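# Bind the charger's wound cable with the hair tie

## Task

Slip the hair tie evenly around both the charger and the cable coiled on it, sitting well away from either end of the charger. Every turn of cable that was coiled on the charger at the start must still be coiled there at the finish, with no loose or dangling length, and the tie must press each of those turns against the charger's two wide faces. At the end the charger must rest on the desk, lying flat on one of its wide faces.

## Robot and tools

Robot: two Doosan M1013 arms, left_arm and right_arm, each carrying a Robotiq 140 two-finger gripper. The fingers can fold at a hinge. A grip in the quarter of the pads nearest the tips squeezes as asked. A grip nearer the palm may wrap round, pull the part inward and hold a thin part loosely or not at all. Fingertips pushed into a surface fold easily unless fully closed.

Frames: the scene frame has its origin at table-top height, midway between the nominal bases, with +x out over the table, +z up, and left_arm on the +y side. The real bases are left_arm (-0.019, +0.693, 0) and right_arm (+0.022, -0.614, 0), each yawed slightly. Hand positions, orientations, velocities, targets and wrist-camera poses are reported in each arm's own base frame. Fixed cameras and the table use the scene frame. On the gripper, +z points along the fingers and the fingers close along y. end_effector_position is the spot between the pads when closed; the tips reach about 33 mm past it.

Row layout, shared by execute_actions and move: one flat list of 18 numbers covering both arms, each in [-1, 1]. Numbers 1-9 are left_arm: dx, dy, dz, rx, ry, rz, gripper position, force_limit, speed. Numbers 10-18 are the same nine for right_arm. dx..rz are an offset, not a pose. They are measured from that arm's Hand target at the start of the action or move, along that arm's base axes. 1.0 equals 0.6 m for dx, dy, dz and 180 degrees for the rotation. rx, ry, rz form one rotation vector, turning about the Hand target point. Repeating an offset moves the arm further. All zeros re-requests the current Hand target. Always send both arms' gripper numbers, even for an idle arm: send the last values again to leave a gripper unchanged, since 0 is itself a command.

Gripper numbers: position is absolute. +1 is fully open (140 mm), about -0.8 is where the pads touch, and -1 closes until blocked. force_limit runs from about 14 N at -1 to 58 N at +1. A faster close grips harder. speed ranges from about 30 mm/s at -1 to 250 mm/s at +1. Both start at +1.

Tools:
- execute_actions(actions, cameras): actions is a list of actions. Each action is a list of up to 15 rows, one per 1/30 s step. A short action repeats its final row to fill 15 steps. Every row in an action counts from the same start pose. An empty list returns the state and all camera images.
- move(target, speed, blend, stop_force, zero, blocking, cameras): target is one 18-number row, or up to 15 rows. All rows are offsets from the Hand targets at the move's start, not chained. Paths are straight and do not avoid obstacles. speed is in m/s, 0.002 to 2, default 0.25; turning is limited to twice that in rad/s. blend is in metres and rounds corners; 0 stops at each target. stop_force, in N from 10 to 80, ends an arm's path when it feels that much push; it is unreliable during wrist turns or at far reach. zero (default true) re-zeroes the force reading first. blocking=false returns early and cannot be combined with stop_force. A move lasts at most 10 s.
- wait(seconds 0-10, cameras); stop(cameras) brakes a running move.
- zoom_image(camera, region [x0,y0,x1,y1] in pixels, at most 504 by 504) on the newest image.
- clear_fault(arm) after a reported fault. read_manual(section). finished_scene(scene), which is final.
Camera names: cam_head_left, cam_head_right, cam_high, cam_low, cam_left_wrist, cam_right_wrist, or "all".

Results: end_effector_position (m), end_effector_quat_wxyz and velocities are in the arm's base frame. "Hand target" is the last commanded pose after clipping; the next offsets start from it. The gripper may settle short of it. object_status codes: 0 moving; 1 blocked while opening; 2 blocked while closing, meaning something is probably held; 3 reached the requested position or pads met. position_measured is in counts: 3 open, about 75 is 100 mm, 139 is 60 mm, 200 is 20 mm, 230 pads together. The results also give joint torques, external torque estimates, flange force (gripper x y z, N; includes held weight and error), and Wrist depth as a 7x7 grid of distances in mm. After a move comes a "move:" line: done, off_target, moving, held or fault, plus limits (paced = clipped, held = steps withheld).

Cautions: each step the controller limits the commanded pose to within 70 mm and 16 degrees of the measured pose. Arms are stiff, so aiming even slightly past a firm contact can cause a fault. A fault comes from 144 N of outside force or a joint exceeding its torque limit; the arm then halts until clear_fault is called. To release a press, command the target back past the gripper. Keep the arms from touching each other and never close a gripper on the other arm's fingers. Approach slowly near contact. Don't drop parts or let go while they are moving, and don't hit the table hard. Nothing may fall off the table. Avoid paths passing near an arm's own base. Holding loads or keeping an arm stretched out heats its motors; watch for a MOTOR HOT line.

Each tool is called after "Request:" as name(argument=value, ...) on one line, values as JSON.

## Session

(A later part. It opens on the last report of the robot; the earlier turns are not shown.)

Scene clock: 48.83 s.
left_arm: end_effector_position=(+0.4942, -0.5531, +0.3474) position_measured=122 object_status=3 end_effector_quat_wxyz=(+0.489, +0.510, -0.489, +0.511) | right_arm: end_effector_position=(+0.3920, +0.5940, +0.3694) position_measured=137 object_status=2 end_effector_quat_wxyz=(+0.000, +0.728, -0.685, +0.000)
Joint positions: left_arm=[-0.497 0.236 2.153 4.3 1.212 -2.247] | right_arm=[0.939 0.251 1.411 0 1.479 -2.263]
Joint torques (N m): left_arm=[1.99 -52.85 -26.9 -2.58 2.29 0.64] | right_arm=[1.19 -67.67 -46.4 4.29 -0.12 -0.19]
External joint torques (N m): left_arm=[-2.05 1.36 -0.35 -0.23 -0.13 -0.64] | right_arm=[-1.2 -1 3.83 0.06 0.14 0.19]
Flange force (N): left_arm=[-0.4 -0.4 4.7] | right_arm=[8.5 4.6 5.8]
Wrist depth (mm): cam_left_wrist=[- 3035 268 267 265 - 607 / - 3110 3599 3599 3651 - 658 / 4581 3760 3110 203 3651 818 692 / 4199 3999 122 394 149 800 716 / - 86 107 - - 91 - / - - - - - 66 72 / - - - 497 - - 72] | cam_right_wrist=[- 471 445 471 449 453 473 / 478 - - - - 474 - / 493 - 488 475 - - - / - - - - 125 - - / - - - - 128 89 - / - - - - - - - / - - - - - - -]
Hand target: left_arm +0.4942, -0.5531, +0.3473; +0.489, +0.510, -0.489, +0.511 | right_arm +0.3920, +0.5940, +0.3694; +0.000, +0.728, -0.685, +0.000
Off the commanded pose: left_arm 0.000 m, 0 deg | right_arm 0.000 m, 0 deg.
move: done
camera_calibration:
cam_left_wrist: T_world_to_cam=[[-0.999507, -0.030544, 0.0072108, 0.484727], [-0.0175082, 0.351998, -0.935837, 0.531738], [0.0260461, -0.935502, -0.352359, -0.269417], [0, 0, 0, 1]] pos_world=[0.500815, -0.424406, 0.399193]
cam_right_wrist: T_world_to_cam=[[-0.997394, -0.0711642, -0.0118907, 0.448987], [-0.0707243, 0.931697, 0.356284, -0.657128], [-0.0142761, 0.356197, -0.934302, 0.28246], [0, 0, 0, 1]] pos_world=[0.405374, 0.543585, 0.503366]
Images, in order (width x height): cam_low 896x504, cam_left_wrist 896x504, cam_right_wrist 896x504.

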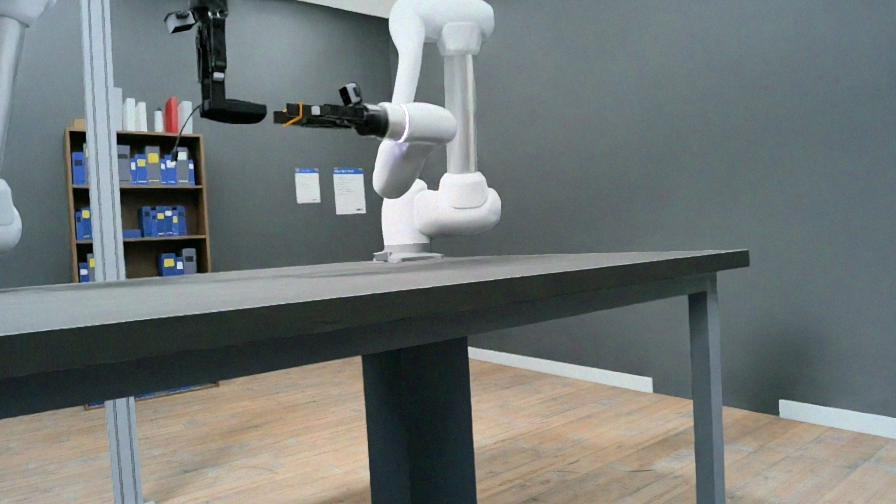

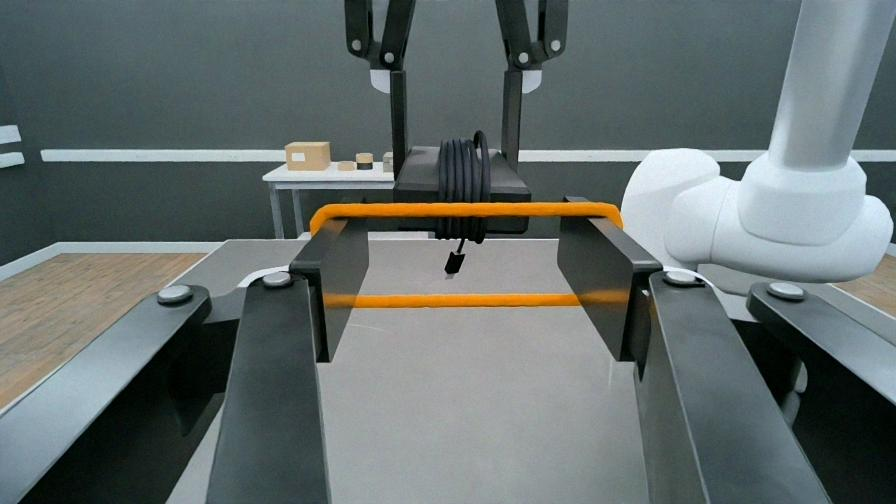

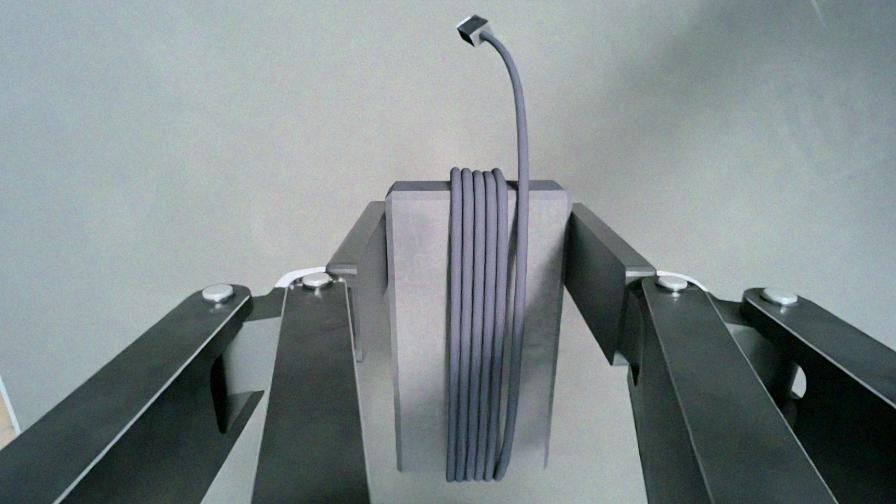

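Request:
move(target=[[0.0053,-0.12,-0.002,0,0,0,0.06,1,-1,0,0,0,0,0,0,-1,-0.3,-1]], speed=0.04, cameras=["cam_left_wrist","cam_right_wrist"])

Request:
zoom_image(camera="cam_left_wrist", region=[300, 60, 650, 360])

Scene clock: 51.63 s.
left_arm: end_effector_position=(+0.4973, -0.6251, +0.3461) position_measured=122 object_status=3 end_effector_quat_wxyz=(+0.489, +0.510, -0.489, +0.511) | right_arm: end_effector_position=(+0.3920, +0.5940, +0.3694) position_measured=137 object_status=2 end_effector_quat_wxyz=(+0.000, +0.728, -0.685, +0.000)
Joint positions: left_arm=[-0.606 0.285 2.086 4.213 1.136 -2.228] | right_arm=[0.939 0.251 1.411 0 1.479 -2.263]
Joint torques (N m): left_arm=[0.98 -58.03 -28.75 -2.87 2.51 0.64] | right_arm=[1.82 -66.87 -46.55 4.66 -0.58 -0.19]
External joint torques (N m): left_arm=[-0.96 0.76 0.56 -0.1 -0.33 -0.64] | right_arm=[-1.73 -1.76 4.14 -0.33 0.61 0.19]
Flange force (N): left_arm=[0.1 0.8 1.6] | right_arm=[10.3 5.1 5.3]
Wrist depth (mm): cam_left_wrist=[3272 3315 198 - 196 - 550 / 4130 3110 3999 3760 3230 4344 591 / 3499 - 2929 177 213 768 648 / 4130 3817 132 135 138 761 643 / - 86 109 140 132 91 - / - - - - - 66 72 / - - - - - - 72] | cam_right_wrist=[- - 449 - - - - / - - 480 - - - - / - - 486 - - - - / 536 - - 147 126 - - / 553 - - - 128 91 - / - - - - 177 - - / - - - - 184 - -]
Hand target: left_arm +0.4973, -0.6251, +0.3461; +0.489, +0.510, -0.489, +0.511 | right_arm +0.3920, +0.5940, +0.3694; +0.000, +0.728, -0.685, +0.000
Off the commanded pose: left_arm 0.000 m, 0 deg | right_arm 0.000 m, 0 deg.
move: done
camera_calibration:
cam_left_wrist: T_world_to_cam=[[-0.999506, -0.0305796, 0.00730421, 0.485679], [-0.0176081, 0.351995, -0.935836, 0.556062], [0.0260464, -0.935502, -0.352359, -0.33728], [0, 0, 0, 1]] pos_world=[0.504015, -0.496405, 0.397992]
cam_right_wrist: T_world_to_cam=[[-0.997392, -0.0711981, -0.0117969, 0.448957], [-0.0707225, 0.931695, 0.356291, -0.657131], [-0.0143761, 0.356196, -0.934301, 0.2825], [0, 0, 0, 1]] pos_world=[0.405374, 0.543585, 0.503366]
Images, in order (width x height): cam_left_wrist 896x504, cam_right_wrist 896x504.

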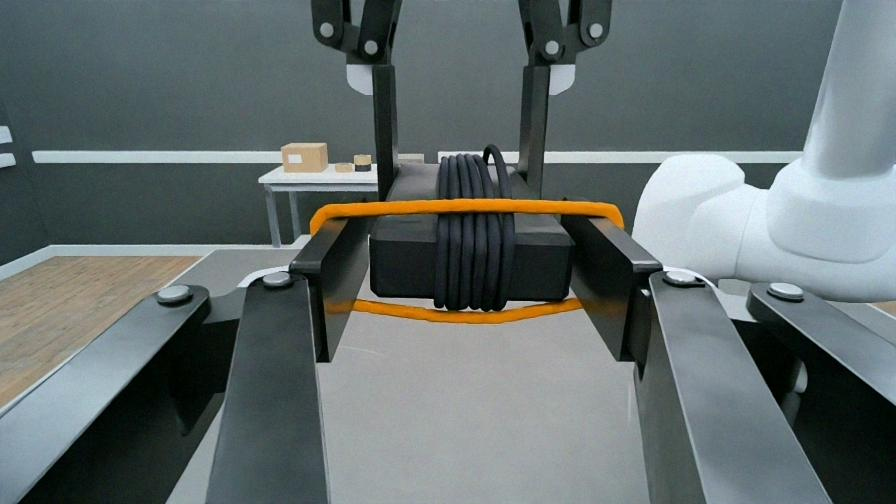

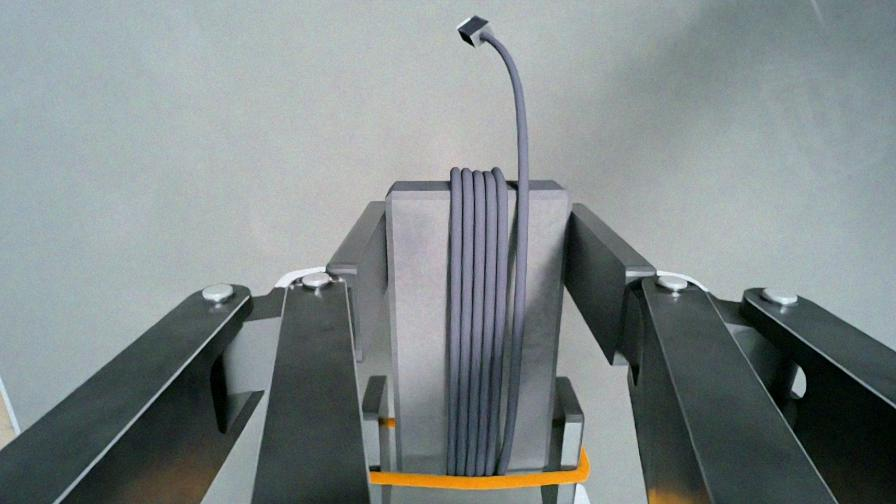

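Scaled by 1.440 from the camera's 896x504 image, which has a finer 1280x720 frame.

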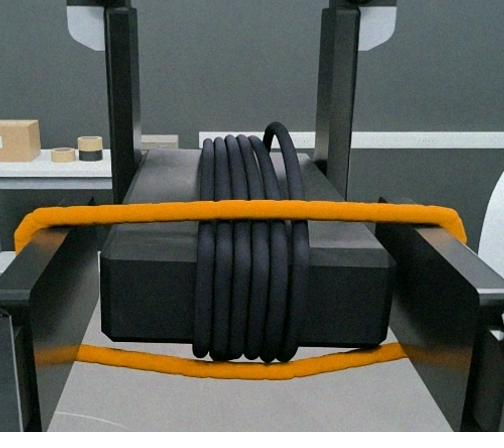

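Request:
move(target=[[0.0029,-0.064,-0.004,0,0,0,0.06,1,-1,0,0,0,0,0,0,-1,-0.3,-1]], speed=0.03, cameras=["cam_left_wrist","cam_right_wrist"])

Request:
zoom_image(camera="cam_left_wrist", region=[300, 60, 650, 410])

Scene clock: 53.43 s.
left_arm: end_effector_position=(+0.4991, -0.6635, +0.3437) position_measured=122 object_status=3 end_effector_quat_wxyz=(+0.489, +0.510, -0.489, +0.511) | right_arm: end_effector_position=(+0.3920, +0.5940, +0.3694) position_measured=137 object_status=2 end_effector_quat_wxyz=(+0.000, +0.728, -0.685, +0.000)
Joint positions: left_arm=[-0.658 0.317 2.045 4.171 1.1 -2.216] | right_arm=[0.939 0.251 1.411 0 1.479 -2.263]
Joint torques (N m): left_arm=[1.55 -60.96 -28.42 -2.83 2.3 0.65] | right_arm=[2.02 -67.54 -47.06 4.64 -0.55 -0.18]
External joint torques (N m): left_arm=[-1.51 -0.08 -0.37 -0.23 -0.09 -0.65] | right_arm=[-1.89 -1.33 4.53 -0.3 0.58 0.18]
Flange force (N): left_arm=[1.4 0.9 2.5] | right_arm=[10.6 5.0 6.1]
Wrist depth (mm): cam_left_wrist=[2999 - 159 3272 165 3315 3230 / 3876 - - - 187 3451 3189 / - - 2863 150 175 724 594 / 3817 3999 113 108 118 718 627 / - 86 99 96 103 91 622 / - - 614 - - 66 72 / - - - - - - 72] | cam_right_wrist=[- - 449 - - 435 461 / 492 473 475 - - - - / - 479 494 486 - - - / - 534 - 147 129 512 - / - - - 158 129 89 - / - - - - 177 - - / - - - 180 186 - -]
Hand target: left_arm +0.4991, -0.6635, +0.3437; +0.489, +0.510, -0.489, +0.511 | right_arm +0.3920, +0.5940, +0.3694; +0.000, +0.728, -0.685, +0.000
Off the commanded pose: left_arm 0.000 m, 0 deg | right_arm 0.000 m, 0 deg.
move: done
camera_calibration:
cam_left_wrist: T_world_to_cam=[[-0.999506, -0.0305796, 0.00730421, 0.486322], [-0.0176081, 0.351995, -0.935836, 0.567365], [0.0260464, -0.935502, -0.352359, -0.374096], [0, 0, 0, 1]] pos_world=[0.505815, -0.534805, 0.395592]
cam_right_wrist: T_world_to_cam=[[-0.997394, -0.0711642, -0.0118907, 0.448987], [-0.0707243, 0.931697, 0.356284, -0.657128], [-0.0142761, 0.356197, -0.934302, 0.28246], [0, 0, 0, 1]] pos_world=[0.405374, 0.543585, 0.503366]
Images, in order (width x height): cam_left_wrist 896x504, cam_right_wrist 896x504.

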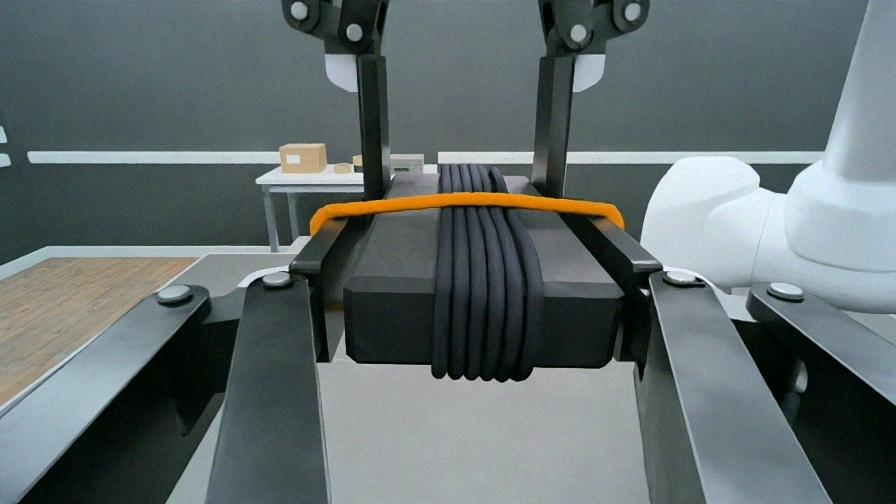

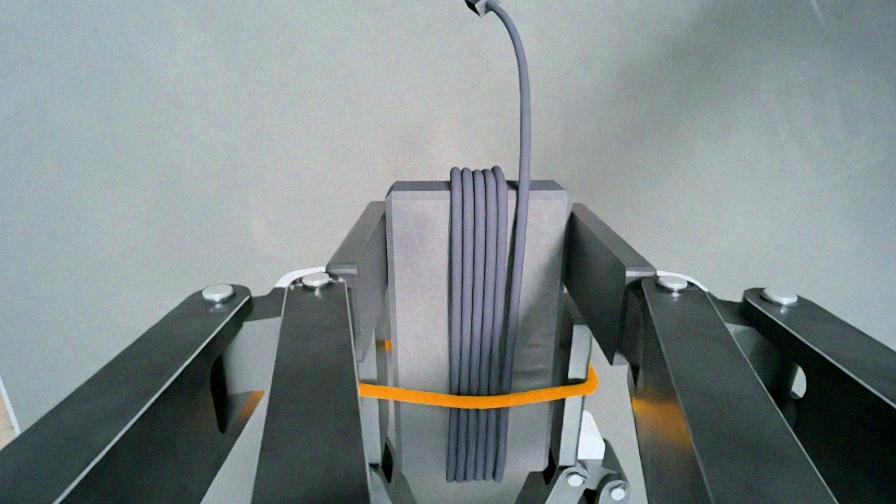

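Scaled by 1.440 from the camera's 896x504 image, which has a finer 1280x720 frame.

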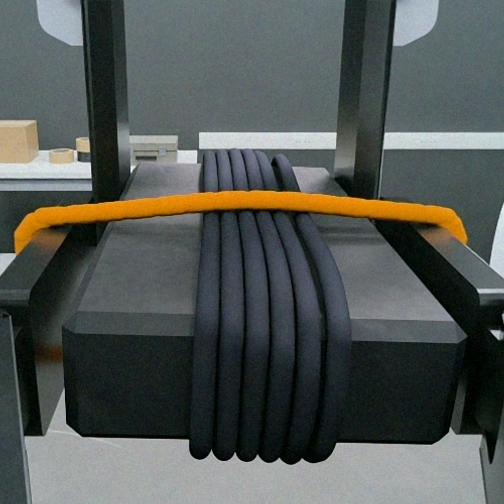

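Request:
move(target=[[0.0007,-0.015,0.001,0,0,0,0.06,1,-1,0,0,0,0,0,0,-1,-0.3,-1]], speed=0.03)

Request:
move(target=[[0,0,0,0,0,0,-1,-0.8,-1,0,0,0,0,0,0,-1,-0.3,-1]])

Request:
wait(seconds=0.8, cameras=["cam_left_wrist","cam_right_wrist"])

Scene clock: 54.83 s.
left_arm: end_effector_position=(+0.4995, -0.6725, +0.3443) position_measured=122 object_status=3 end_effector_quat_wxyz=(+0.489, +0.510, -0.489, +0.511) | right_arm: end_effector_position=(+0.3920, +0.5940, +0.3694) position_measured=137 object_status=2 end_effector_quat_wxyz=(+0.000, +0.728, -0.685, +0.000)
Joint positions: left_arm=[-0.67 0.323 2.035 4.163 1.091 -2.216] | right_arm=[0.939 0.251 1.411 0 1.479 -2.263]
Joint torques (N m): left_arm=[0.35 -61.83 -28.79 -2.92 2.35 0.65] | right_arm=[1.93 -67.69 -46.89 4.61 -0.5 -0.19]
External joint torques (N m): left_arm=[-0.24 -0.02 -0.22 -0.16 -0.15 -0.65] | right_arm=[-2.07 -0.69 4.52 -0.29 0.53 0.19]
Flange force (N): left_arm=[1.4 -0.4 0.7] | right_arm=[9.9 4.1 6.2]
Wrist depth (mm): cam_left_wrist=[- - 150 3272 154 3272 536 / 3999 - 156 - 160 3599 530 / - - 3599 166 169 722 601 / 3817 3189 114 111 117 720 621 / - 86 92 90 - 91 611 / - - 94 91 567 66 72 / - - - 515 507 - 72] | cam_right_wrist=[449 - - - 456 449 451 / - 484 - - - - - / - - 492 492 512 478 - / - - - 147 129 - 565 / - - - 161 128 89 - / - - - 168 174 - - / - - - 188 188 - -]
Hand target: left_arm +0.4995, -0.6725, +0.3443; +0.489, +0.510, -0.489, +0.511 | right_arm +0.3920, +0.5940, +0.3694; +0.000, +0.728, -0.685, +0.000
Off the commanded pose: left_arm 0.000 m, 0 deg | right_arm 0.000 m, 0 deg.
move: done

Scene clock: 55.40 s.
left_arm: end_effector_position=(+0.4995, -0.6725, +0.3443) position_measured=136 object_status=2 end_effector_quat_wxyz=(+0.489, +0.510, -0.489, +0.511) | right_arm: end_effector_position=(+0.3920, +0.5940, +0.3694) position_measured=137 object_status=2 end_effector_quat_wxyz=(+0.000, +0.728, -0.685, +0.000)
Joint positions: left_arm=[-0.67 0.323 2.035 4.163 1.091 -2.216] | right_arm=[0.939 0.251 1.411 0 1.479 -2.263]
Joint torques (N m): left_arm=[5.08 -59.04 -33.75 -5.61 -0.14 0.52] | right_arm=[11.45 -67.86 -47.01 9.24 -0.3 -0.46]
External joint torques (N m): left_arm=[-5.08 -2.84 4.88 2.54 2.35 -0.52] | right_arm=[-11.59 -0.16 5 -4.96 0.34 0.46]
Flange force (N): left_arm=[1.4 11.4 -6.3] | right_arm=[18.4 -5.7 7.4]
Wrist depth (mm): cam_left_wrist=[3705 - 151 - 153 2999 3272 / 3035 3651 158 4130 3230 3705 556 / - - 165 2831 171 722 601 / 4130 4499 110 103 111 730 624 / 3035 90 90 89 92 92 627 / - - 69 - - 69 72 / - - - - - - 72] | cam_right_wrist=[478 - 452 446 - - - / - 460 474 487 - - - / - 497 - - 470 493 - / - 518 - - 146 522 - / - - - - 128 91 - / - - - 168 - - - / - - - 185 185 - -]
Hand target: left_arm +0.4995, -0.6725, +0.3443; +0.489, +0.510, -0.489, +0.511 | right_arm +0.3920, +0.5940, +0.3694; +0.000, +0.728, -0.685, +0.000
Off the commanded pose: left_arm 0.000 m, 0 deg | right_arm 0.000 m, 0 deg.
move: done

Scene clock: 56.20 s.
left_arm: end_effector_position=(+0.4995, -0.6725, +0.3443) position_measured=136 object_status=2 end_effector_quat_wxyz=(+0.489, +0.510, -0.489, +0.511) | right_arm: end_effector_position=(+0.3920, +0.5940, +0.3694) position_measured=137 object_status=2 end_effector_quat_wxyz=(+0.000, +0.728, -0.685, +0.000)
Joint positions: left_arm=[-0.67 0.323 2.035 4.163 1.091 -2.216] | right_arm=[0.939 0.251 1.411 0 1.479 -2.263]
Joint torques (N m): left_arm=[5.48 -58.51 -33.74 -5.64 -0.19 0.53] | right_arm=[11.58 -68.12 -46.82 9.22 -0.21 -0.47]
External joint torques (N m): left_arm=[-5.41 -3.33 5.07 2.59 2.39 -0.54] | right_arm=[-11.62 -0.08 4.54 -4.91 0.23 0.47]
Flange force (N): left_arm=[1.9 12.4 -6.5] | right_arm=[17.6 -6.4 6.9]
Wrist depth (mm): cam_left_wrist=[- - 151 3705 153 - - / 3451 - 158 3189 3405 3548 543 / - 3817 2863 166 178 730 600 / 3548 3876 120 108 111 724 622 / - 90 90 89 92 92 628 / - - 94 93 - 69 72 / - - - - - - 72] | cam_right_wrist=[430 - 449 445 433 - - / - - - 470 478 - 494 / 509 - - 147 484 - 490 / 518 517 - 149 139 484 - / - - - - 146 89 - / - - - 167 - - - / - - - 181 185 - -]
Hand target: left_arm +0.4995, -0.6725, +0.3443; +0.489, +0.510, -0.489, +0.511 | right_arm +0.3920, +0.5940, +0.3694; +0.000, +0.728, -0.685, +0.000
Tool commands: left_gripper/position=-1.0 left_gripper/force_limit=-0.8 left_gripper/speed=-1.0 right_gripper/position=-1.0 right_gripper/force_limit=-0.3 right_gripper/speed=-1.0
Off the commanded pose: left_arm 0.000 m, 0 deg | right_arm 0.000 m, 0 deg.
wait: 0.80 s; at rest by 0.17 s
camera_calibration:
cam_left_wrist: T_world_to_cam=[[-0.999507, -0.030544, 0.0072108, 0.486499], [-0.0175082, 0.351998, -0.935837, 0.571053], [0.0260461, -0.935502, -0.352359, -0.382314], [0, 0, 0, 1]] pos_world=[0.506215, -0.543806, 0.396193]
cam_right_wrist: T_world_to_cam=[[-0.997394, -0.0711642, -0.0118907, 0.448987], [-0.0707243, 0.931697, 0.356284, -0.657128], [-0.0142761, 0.356197, -0.934302, 0.28246], [0, 0, 0, 1]] pos_world=[0.405374, 0.543585, 0.503366]
Images, in order (width x height): cam_left_wrist 896x504, cam_right_wrist 896x504.

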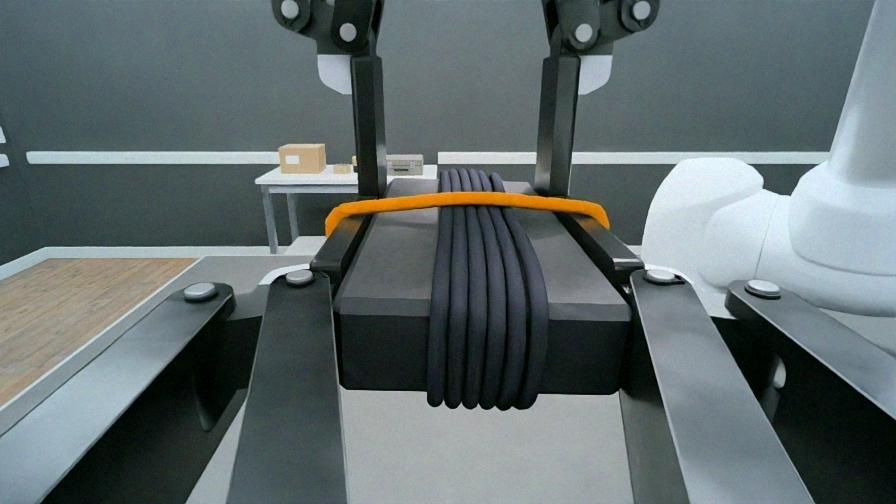

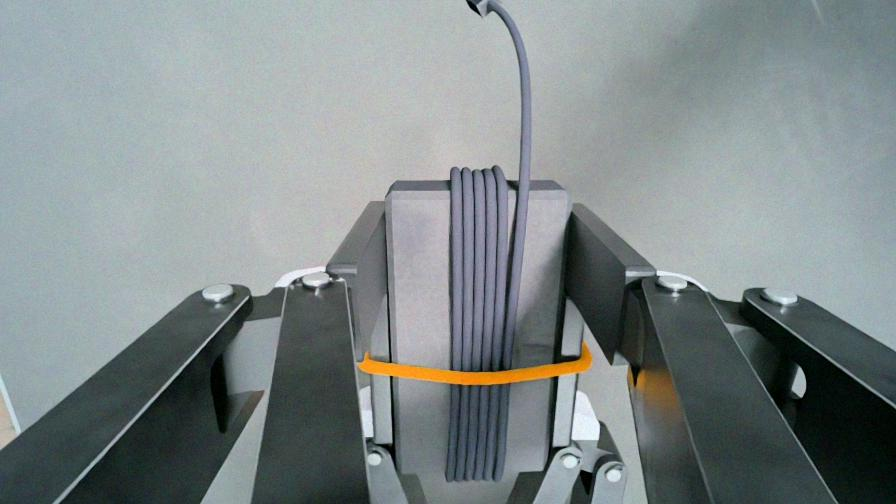

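Request:
move(target=[[0,0,0,0,0,0,-1,-0.8,-1,0,0,0,0,0,0,0.05,-0.3,-1]])

Request:
move(target=[[0,0,0,0,0,0,-1,-0.8,-1,0,0,0.25,0,0,0,0.05,-0.3,-1],[0,0,0,0,0,0,-1,-0.8,-1,-0.352,0.152,0.2,-0.3605,-0.4084,0.3846,0.05,-0.3,-1]], speed=[0.2,0.35], blend=[0.03,0])

Request:
move(target=[[-0.001,0.094,0.172,0.4995,0.023,0,-1,-0.8,-1,0,0,0,0,0,0,0.05,-0.3,-1]], speed=0.3, cameras=["cam_left_wrist","cam_low","cam_right_wrist"])

Request:
zoom_image(camera="cam_low", region=[170, 20, 350, 220])

Request:
zoom_image(camera="cam_left_wrist", region=[300, 60, 650, 410])

Scene clock: 57.57 s.
left_arm: end_effector_position=(+0.4995, -0.6725, +0.3443) position_measured=136 object_status=2 end_effector_quat_wxyz=(+0.489, +0.510, -0.489, +0.511) | right_arm: end_effector_position=(+0.3920, +0.5940, +0.3694) position_measured=123 object_status=0 end_effector_quat_wxyz=(+0.000, +0.728, -0.685, +0.000)
Joint positions: left_arm=[-0.67 0.323 2.035 4.163 1.091 -2.216] | right_arm=[0.939 0.251 1.411 0 1.479 -2.263]
Joint torques (N m): left_arm=[1.59 -63.99 -30.3 -3.37 3.13 0.65] | right_arm=[1.26 -65.73 -44.75 4.25 -0.07 -0.2]
External joint torques (N m): left_arm=[-1.63 2.23 1.4 0.29 -0.92 -0.65] | right_arm=[-1.37 -1.95 2.6 0.05 0.09 0.2]
Flange force (N): left_arm=[-1.4 1.1 2.7] | right_arm=[7.9 3.9 3.7]
Wrist depth (mm): cam_left_wrist=[3272 - 149 4665 153 3705 - / 3451 4063 160 3451 3451 - 589 / 3499 3999 2896 164 175 720 590 / 3936 3110 110 109 111 728 610 / 2999 90 90 89 92 92 639 / - - 69 97 - 69 72 / - - - 509 - - 72] | cam_right_wrist=[455 - 442 - - 443 - / 470 - 473 - - - - / 485 - 487 150 - 495 - / - - 158 148 142 - - / - - 93 161 141 92 - / - - - 167 - - - / - - 188 180 188 - -]
Hand target: left_arm +0.4995, -0.6725, +0.3443; +0.489, +0.510, -0.489, +0.511 | right_arm +0.3920, +0.5940, +0.3694; +0.000, +0.728, -0.685, +0.000
Off the commanded pose: left_arm 0.000 m, 0 deg | right_arm 0.000 m, 0 deg.
move: done

Scene clock: 61.73 s.
left_arm: end_effector_position=(+0.4995, -0.6725, +0.3443) position_measured=136 object_status=2 end_effector_quat_wxyz=(+0.489, +0.510, -0.489, +0.511) | right_arm: end_effector_position=(+0.1808, +0.6852, +0.4894) position_measured=123 object_status=3 end_effector_quat_wxyz=(-0.023, +0.706, +0.021, +0.707)
Joint positions: left_arm=[-0.67 0.323 2.035 4.163 1.091 -2.216] | right_arm=[1.744 0.301 1.746 -1.521 1.67 -2.662]
Joint torques (N m): left_arm=[1.78 -64.42 -30.41 -3.41 3.16 0.64] | right_arm=[1.12 -63.86 -37.83 -2.3 1.18 -0.22]
External joint torques (N m): left_arm=[-1.64 2.62 1.56 0.34 -0.96 -0.64] | right_arm=[-1.11 -2.74 2.27 0.02 0.11 0.22]
Flange force (N): left_arm=[-1.9 0.9 2.8] | right_arm=[-0.6 8.4 2.8]
Wrist depth (mm): cam_left_wrist=[2545 3499 3110 2863 3110 - 635 / 3272 2494 3651 3405 4581 - 690 / 3359 4940 2896 169 - 720 718 / 3999 3760 111 109 111 737 752 / - 90 91 90 92 92 - / - - 94 96 96 69 72 / - - - - - - 72] | cam_right_wrist=[- 2711 - 3275 2833 2966 2472 / - - - 4757 2966 2865 - / - 4067 2251 2231 3075 - - / 2771 3075 158 3038 142 3192 - / 336 - 93 395 142 95 3038 / - - - 317 - - - / - - - - - - -]
Hand target: left_arm +0.4995, -0.6725, +0.3443; +0.489, +0.510, -0.489, +0.511 | right_arm +0.1808, +0.6852, +0.4894; -0.023, +0.706, +0.021, +0.707
Off the commanded pose: left_arm 0.000 m, 0 deg | right_arm 0.000 m, 0 deg.
move: done

Scene clock: 64.87 s.
left_arm: end_effector_position=(+0.4989, -0.6161, +0.4476) position_measured=136 object_status=2 end_effector_quat_wxyz=(+0.001, +0.723, -0.691, -0.001) | right_arm: end_effector_position=(+0.1808, +0.6852, +0.4894) position_measured=123 object_status=3 end_effector_quat_wxyz=(-0.023, +0.706, +0.021, +0.707)
Joint positions: left_arm=[-0.933 0.391 1.083 6.281 1.67 -4.12] | right_arm=[1.744 0.301 1.746 -1.521 1.67 -2.662]
Joint torques (N m): left_arm=[1.69 -83.54 -43.19 4.85 0 0.65] | right_arm=[1.39 -63.76 -37.85 -2.31 1.17 -0.18]
External joint torques (N m): left_arm=[-1.53 2.08 1.29 -0.58 -0.04 -0.65] | right_arm=[-1.4 -2.9 2.25 0.02 0.11 0.18]
Flange force (N): left_arm=[1.9 2.0 2.4] | right_arm=[-0.3 8.5 3.3]
Wrist depth (mm): cam_left_wrist=[- - - 507 - - - / 582 580 - - - - 630 / 577 - - 136 - - - / 639 - 117 108 110 648 - / - 90 91 90 - 92 - / - - 69 - - 69 72 / - - - - - - 72] | cam_right_wrist=[3113 - 2802 2654 2771 - 3233 / - 2966 - 265 3038 2654 2802 / 2833 3275 2682 307 3152 - 3407 / - 3454 158 355 142 - - / - - 128 2802 141 95 2898 / - - - - - - - / - - - - - - -]
Hand target: left_arm +0.4989, -0.6161, +0.4475; +0.001, +0.723, -0.691, -0.001 | right_arm +0.1808, +0.6852, +0.4894; -0.023, +0.706, +0.021, +0.707
Off the commanded pose: left_arm 0.000 m, 0 deg | right_arm 0.000 m, 0 deg.
move: done
camera_calibration:
cam_left_wrist: T_world_to_cam=[[-0.998459, -0.0532836, 0.0154818, 0.468613], [-0.0444175, 0.934748, 0.352523, 0.443594], [-0.0332553, 0.351293, -0.935675, 0.790252], [0, 0, 0, 1]] pos_world=[0.513875, -0.66729, 0.575787]
cam_right_wrist: T_world_to_cam=[[0.0738289, -0.997231, 0.0088968, 0.676887], [-0.353527, -0.0345127, -0.934787, 0.545318], [0.932506, 0.0658691, -0.355096, 0.103387], [0, 0, 0, 1]] pos_world=[0.046402, 0.687023, 0.540447]
Images, in order (width x height): cam_low 896x504, cam_left_wrist 896x504, cam_right_wrist 896x504.

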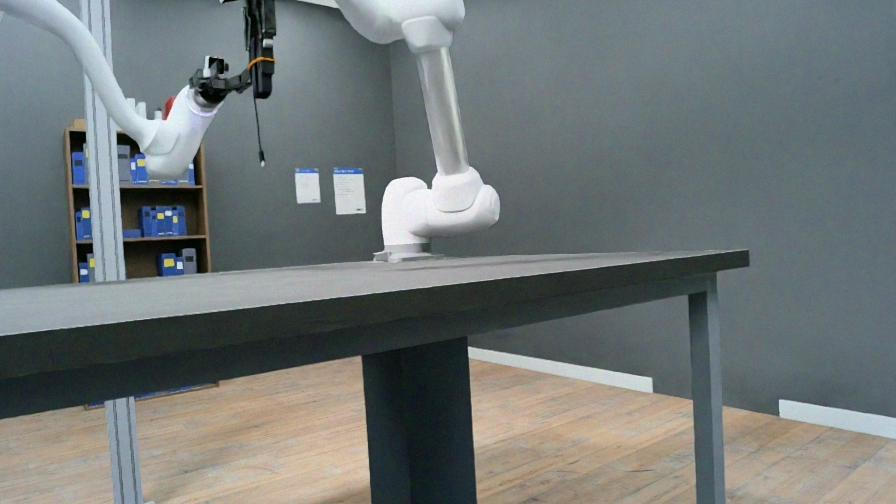

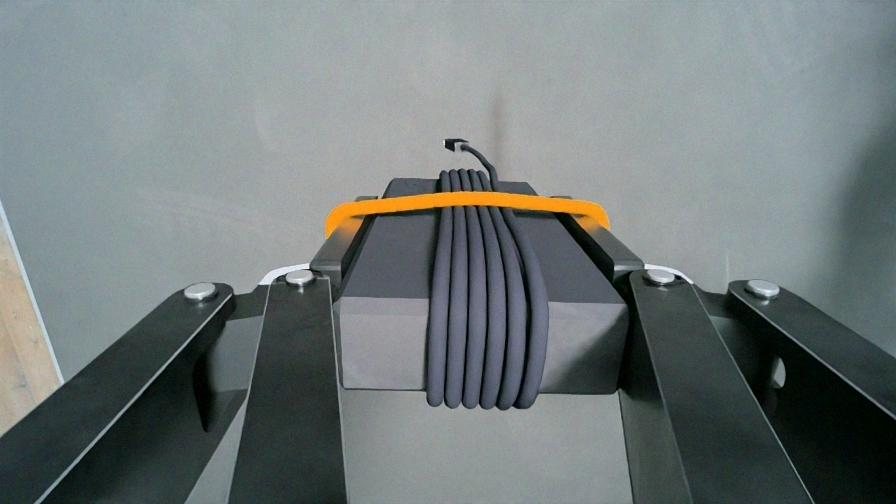

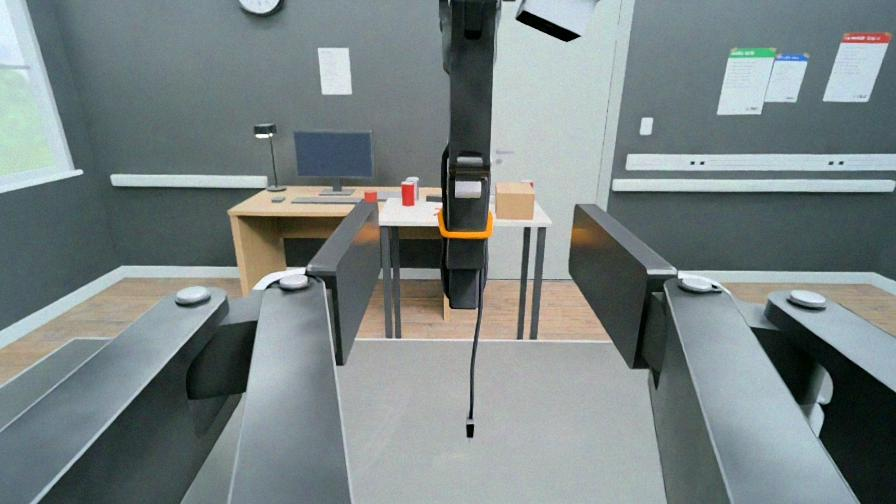

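Scaled by 2.520 from the camera's 896x504 image, which has a finer 1280x720 frame.

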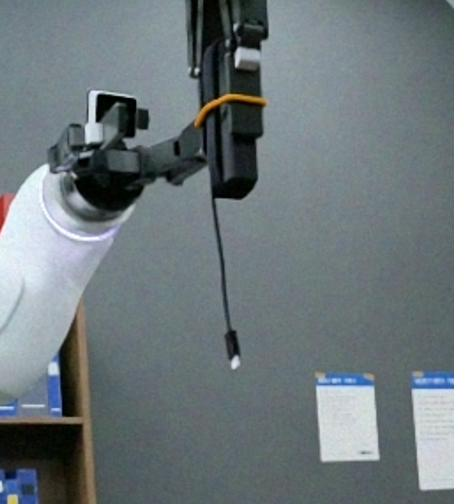

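Scaled by 1.440 from the camera's 896x504 image, which has a finer 1280x720 frame.

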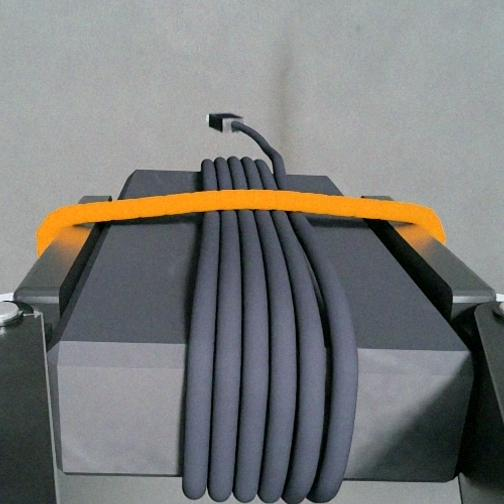

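Request:
move(target=[[0,0,0,0,0,0,-1,-0.8,-1,0.1,0.006,-0.0482,0,0,0,0.05,-0.3,-1],[0,0,0,0,0,0,-1,-0.8,-1,0.333,0.0197,-0.0482,0,0,0,0.05,-0.3,-1]], speed=0.1, cameras=["cam_left_wrist","cam_low","cam_right_wrist"])

Request:
zoom_image(camera="cam_low", region=[190, 20, 330, 200])

Request:
zoom_image(camera="cam_right_wrist", region=[300, 100, 650, 500])

Scene clock: 68.93 s.
left_arm: end_effector_position=(+0.4989, -0.6161, +0.4475) position_measured=136 object_status=2 end_effector_quat_wxyz=(+0.001, +0.723, -0.691, -0.001) | right_arm: end_effector_position=(+0.3806, +0.6970, +0.4605) position_measured=123 object_status=3 end_effector_quat_wxyz=(-0.023, +0.706, +0.021, +0.707)
Joint positions: left_arm=[-0.933 0.391 1.082 6.281 1.67 -4.119] | right_arm=[1.448 0.318 1.78 -1.666 1.412 -2.605]
Joint torques (N m): left_arm=[1.57 -83.15 -43.29 4.87 0.03 0.69] | right_arm=[1.3 -65.22 -37.37 -2.72 1.34 -0.19]
External joint torques (N m): left_arm=[-1.57 1.62 1.33 -0.61 -0.08 -0.69] | right_arm=[-1.25 -2.95 2.16 -0.02 0.1 0.19]
Flange force (N): left_arm=[1.1 2.7 2.6] | right_arm=[0.1 8.9 0.6]
Wrist depth (mm): cam_left_wrist=[- 526 528 - - 102 102 / - - - 104 109 106 - / - - 585 107 138 600 111 / - - 111 109 111 - 137 / - 90 90 90 92 92 135 / - - 66 133 133 69 72 / - - - 775 - - 72] | cam_right_wrist=[2654 2654 - - 2682 - 2547 / 2771 2865 - - - 2898 2865 / 3002 2741 2654 - 3152 2599 2932 / - 3362 158 96 126 3362 2898 / - - 93 - 116 95 2932 / - - - 122 - - - / - - - - - - -]
Hand target: left_arm +0.4989, -0.6161, +0.4475; +0.001, +0.723, -0.691, -0.001 | right_arm +0.3806, +0.6970, +0.4605; -0.023, +0.706, +0.021, +0.707
Off the commanded pose: left_arm 0.000 m, 0 deg | right_arm 0.000 m, 0 deg.
move: done
camera_calibration:
cam_left_wrist: T_world_to_cam=[[-0.998459, -0.0532842, 0.0154829, 0.468612], [-0.0444165, 0.934736, 0.352557, 0.443566], [-0.0332582, 0.351326, -0.935662, 0.790268], [0, 0, 0, 1]] pos_world=[0.513875, -0.667289, 0.575787]
cam_right_wrist: T_world_to_cam=[[0.0738289, -0.997231, 0.0088968, 0.674161], [-0.353527, -0.0345127, -0.934787, 0.589251], [0.932506, 0.0658691, -0.355096, -0.094003], [0, 0, 0, 1]] pos_world=[0.246202, 0.698823, 0.511447]
Images, in order (width x height): cam_low 896x504, cam_left_wrist 896x504, cam_right_wrist 896x504.

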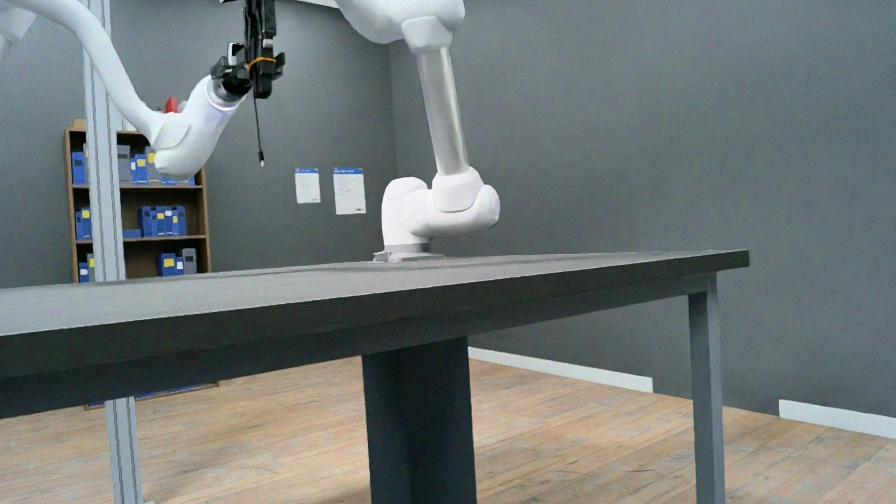

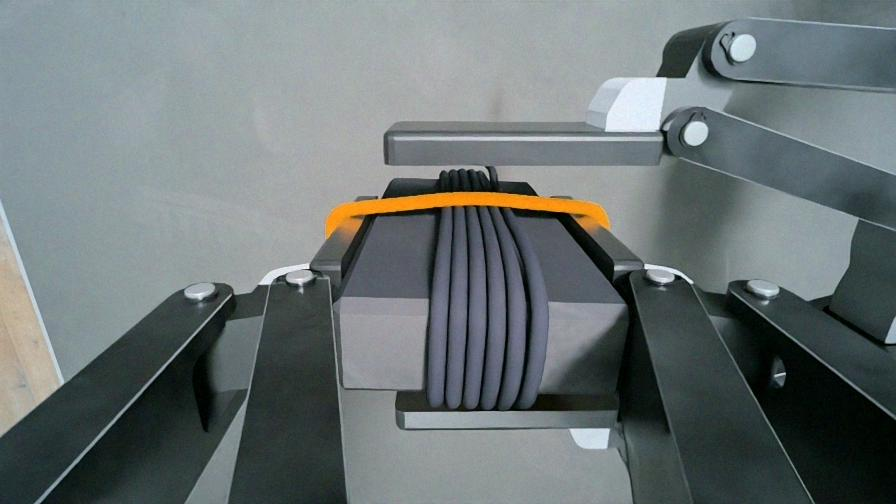

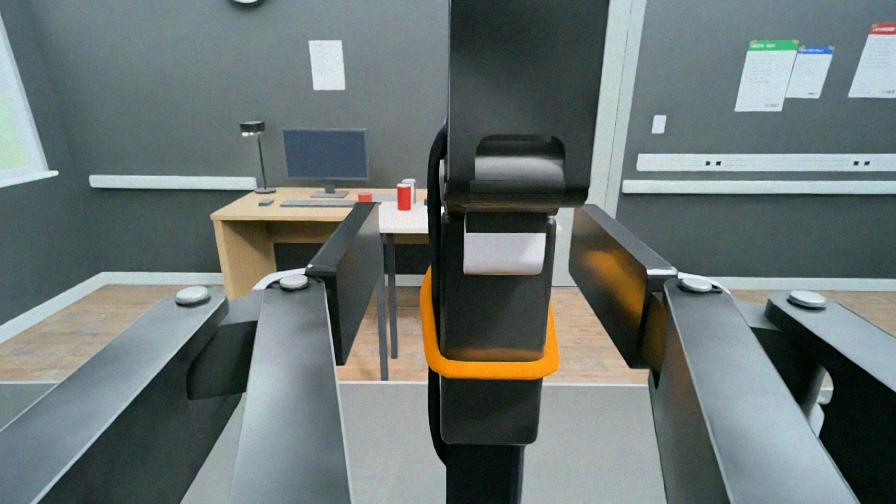

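Scaled by 2.800 from the camera's 896x504 image, which has a finer 1280x720 frame.

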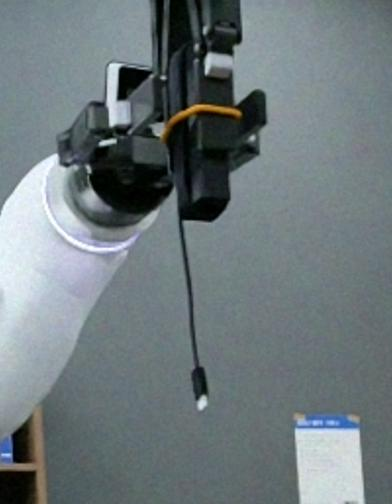

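Scaled by 1.260 from the camera's 896x504 image, which has a finer 1280x720 frame.

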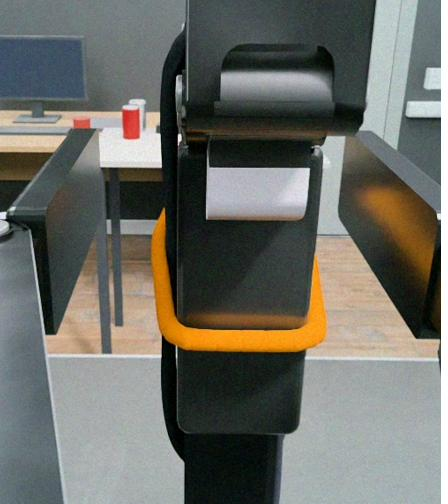

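Request:
move(target=[[0,0,0,0,0,0,-1,-0.8,-1,0,0,0.0183,0,0,0,0.05,-0.3,-1]], speed=0.05)

Request:
move(target=[[0,0,0,0,0,0,-1,-0.8,-1,0,0,0,0,0,0,-1,-0.3,-1]])

Request:
wait(seconds=1, cameras=["cam_right_wrist","cam_low","cam_left_wrist"])

Request:
zoom_image(camera="cam_low", region=[190, 20, 330, 200])

Request:
zoom_image(camera="cam_left_wrist", region=[300, 100, 650, 430])

Scene clock: 70.40 s.
left_arm: end_effector_position=(+0.4989, -0.6161, +0.4475) position_measured=136 object_status=2 end_effector_quat_wxyz=(+0.001, +0.723, -0.691, -0.001) | right_arm: end_effector_position=(+0.3806, +0.6970, +0.4714) position_measured=123 object_status=3 end_effector_quat_wxyz=(-0.023, +0.706, +0.021, +0.707)
Joint positions: left_arm=[-0.933 0.391 1.082 6.281 1.67 -4.119] | right_arm=[1.448 0.31 1.77 -1.663 1.41 -2.624]
Joint torques (N m): left_arm=[1.75 -83.12 -43.31 4.83 0.06 0.68] | right_arm=[1.07 -64.85 -37.79 -2.72 1.28 -0.19]
External joint torques (N m): left_arm=[-1.9 1.84 1.45 -0.58 -0.1 -0.68] | right_arm=[-1.05 -2.73 2.13 -0.04 0.1 0.19]
Flange force (N): left_arm=[1.4 3.0 2.8] | right_arm=[-0.2 8.5 0.3]
Wrist depth (mm): cam_left_wrist=[536 - - - 526 96 91 / - - - 557 111 97 93 / - - - 135 138 - 99 / - - 110 108 111 - - / - 90 91 90 92 92 131 / - - 69 127 127 69 72 / - - - 125 - - 72] | cam_right_wrist=[2448 - - - 2711 2251 2401 / - - - - - - 2865 / 2573 2335 2599 - 2833 - 3075 / - 3192 158 96 126 107 - / - - 93 100 116 95 2966 / - - - - - - - / - - - 129 - - -]
Hand target: left_arm +0.4989, -0.6161, +0.4475; +0.001, +0.723, -0.691, -0.001 | right_arm +0.3806, +0.6970, +0.4715; -0.023, +0.706, +0.021, +0.707
Off the commanded pose: left_arm 0.000 m, 0 deg | right_arm 0.000 m, 0 deg.
move: done

Scene clock: 72.07 s.
left_arm: end_effector_position=(+0.4989, -0.6160, +0.4475) position_measured=136 object_status=2 end_effector_quat_wxyz=(+0.001, +0.723, -0.691, -0.001) | right_arm: end_effector_position=(+0.3806, +0.6970, +0.4715) position_measured=188 object_status=2 end_effector_quat_wxyz=(-0.023, +0.706, +0.021, +0.707)
Joint positions: left_arm=[-0.933 0.391 1.082 6.281 1.67 -4.119] | right_arm=[1.448 0.31 1.77 -1.663 1.41 -2.624]
Joint torques (N m): left_arm=[-5.91 -78.53 -46.1 1.84 -4.26 0.76] | right_arm=[7.84 -61.58 -43.12 -5.62 -3.04 0.21]
External joint torques (N m): left_arm=[6.15 -2.76 4.26 2.43 4.22 -0.76] | right_arm=[-7.89 -6.06 7.43 2.84 4.43 -0.21]
Flange force (N): left_arm=[-14.1 2.0 1.3] | right_arm=[-1.6 23.9 0.6]
Wrist depth (mm): cam_left_wrist=[- 536 - - - - - / - 545 - 574 - 103 96 / - - - 175 117 102 113 / - - 106 103 106 104 106 / - 90 92 91 93 92 130 / - - 69 - 97 69 72 / - - - - - - 72] | cam_right_wrist=[- - 2599 - 2626 - 2802 / 3075 - - - 2898 2711 3192 / 3654 2448 2472 - 2833 3002 2472 / 2802 2741 3038 97 2898 2599 3233 / 2711 - 88 99 - 97 2833 / - - - - - - - / - - - 129 - - -]
Hand target: left_arm +0.4989, -0.6161, +0.4475; +0.001, +0.723, -0.691, -0.001 | right_arm +0.3806, +0.6970, +0.4715; -0.023, +0.706, +0.021, +0.707
Off the commanded pose: left_arm 0.000 m, 0 deg | right_arm 0.000 m, 0 deg.
move: done

Scene clock: 73.07 s.
left_arm: end_effector_position=(+0.4989, -0.6161, +0.4475) position_measured=136 object_status=2 end_effector_quat_wxyz=(+0.001, +0.723, -0.691, -0.001) | right_arm: end_effector_position=(+0.3806, +0.6970, +0.4715) position_measured=188 object_status=2 end_effector_quat_wxyz=(-0.023, +0.706, +0.021, +0.707)
Joint positions: left_arm=[-0.933 0.391 1.082 6.281 1.67 -4.119] | right_arm=[1.448 0.31 1.77 -1.663 1.41 -2.624]
Joint torques (N m): left_arm=[-6.54 -78.27 -46.02 1.66 -4.45 0.76] | right_arm=[7.96 -61.48 -43.59 -5.89 -3.23 0.23]
External joint torques (N m): left_arm=[6.33 -3.04 4.18 2.59 4.41 -0.75] | right_arm=[-7.96 -6.1 8.05 3.12 4.62 -0.23]
Flange force (N): left_arm=[-14.4 1.9 0.8] | right_arm=[-2.1 25.1 0.1]
Wrist depth (mm): cam_left_wrist=[- 490 534 - 503 539 - / - - 549 - - 103 97 / - - - 168 - 104 117 / - - 106 103 104 103 106 / - 90 91 91 92 92 130 / - - 69 - 97 69 72 / - - - - - - 72] | cam_right_wrist=[- 2682 - - 2654 - 2966 / - - - - 2865 2741 4067 / 2966 2865 2741 - 2771 2472 - / - 3551 3075 97 3192 - 3502 / 2741 - 88 99 - 97 2741 / - - - - - - - / - - - - - - -]
Hand target: left_arm +0.4989, -0.6161, +0.4475; +0.001, +0.723, -0.691, -0.001 | right_arm +0.3806, +0.6970, +0.4715; -0.023, +0.706, +0.021, +0.707
Tool commands: left_gripper/position=-1.0 left_gripper/force_limit=-0.8 left_gripper/speed=-1.0 right_gripper/position=-1.0 right_gripper/force_limit=-0.3 right_gripper/speed=-1.0
Off the commanded pose: left_arm 0.000 m, 0 deg | right_arm 0.000 m, 0 deg.
wait: 1.00 s; at rest by 0.17 s
camera_calibration:
cam_left_wrist: T_world_to_cam=[[-0.998459, -0.0532842, 0.0154829, 0.468612], [-0.0444165, 0.934736, 0.352557, 0.443566], [-0.0332582, 0.351326, -0.935662, 0.790268], [0, 0, 0, 1]] pos_world=[0.513875, -0.667289, 0.575787]
cam_right_wrist: T_world_to_cam=[[0.0737953, -0.997235, 0.00880293, 0.674123], [-0.353534, -0.0344132, -0.934789, 0.599467], [0.932506, 0.0658709, -0.355096, -0.0900984], [0, 0, 0, 1]] pos_world=[0.246202, 0.698823, 0.522447]
Images, in order (width x height): cam_low 896x504, cam_left_wrist 896x504, cam_right_wrist 896x504.

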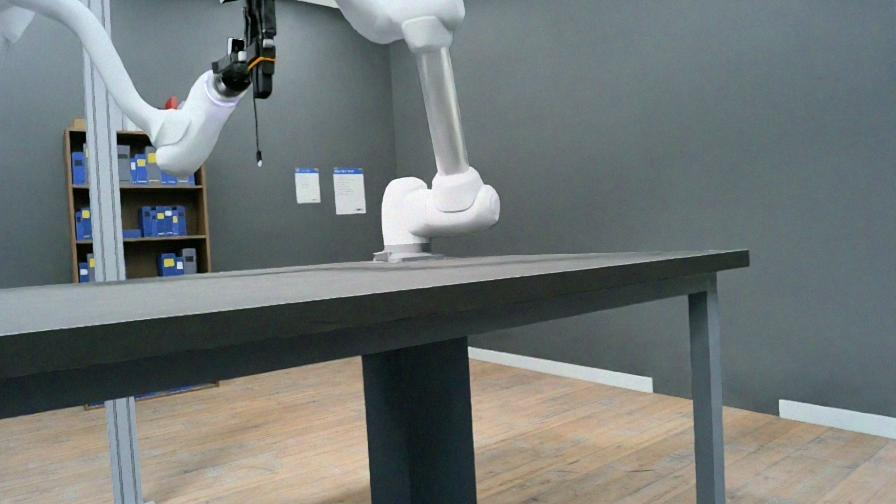

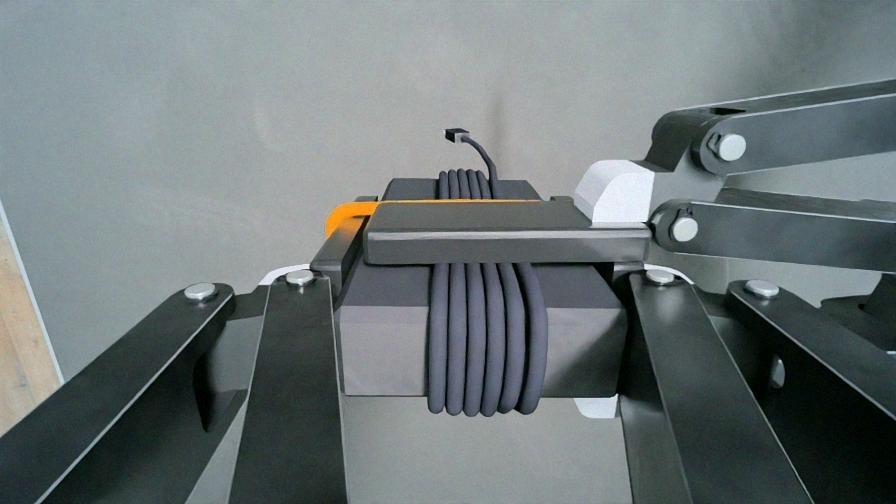

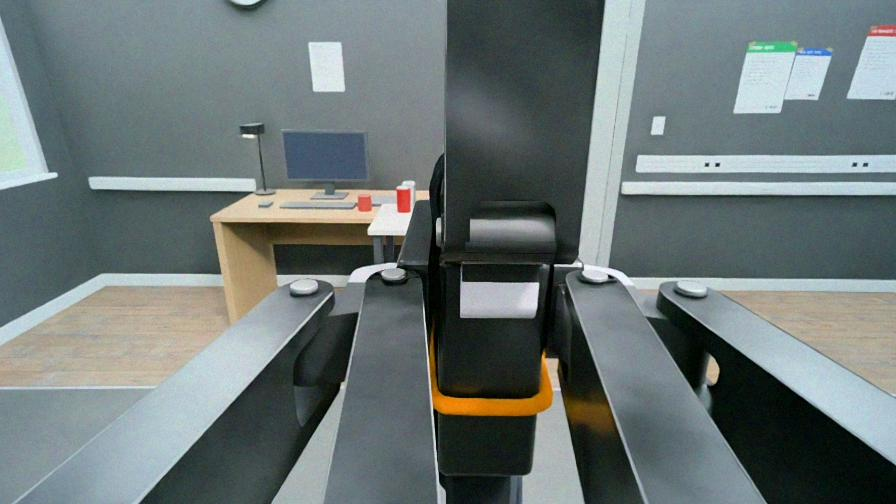

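Scaled by 2.800 from the camera's 896x504 image, which has a finer 1280x720 frame.

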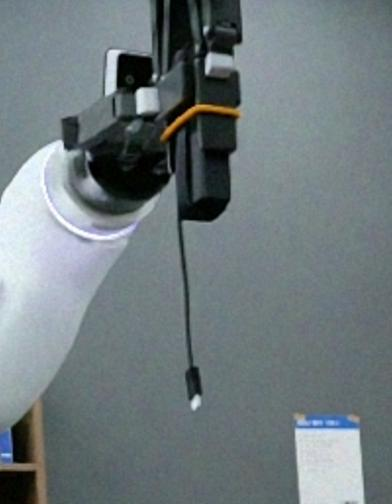

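Scaled by 1.440 from the camera's 896x504 image, which has a finer 1280x720 frame.

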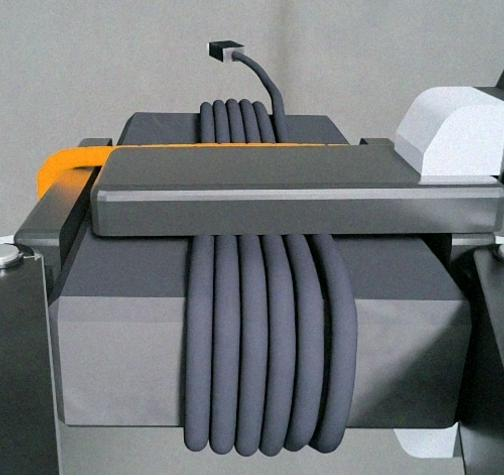

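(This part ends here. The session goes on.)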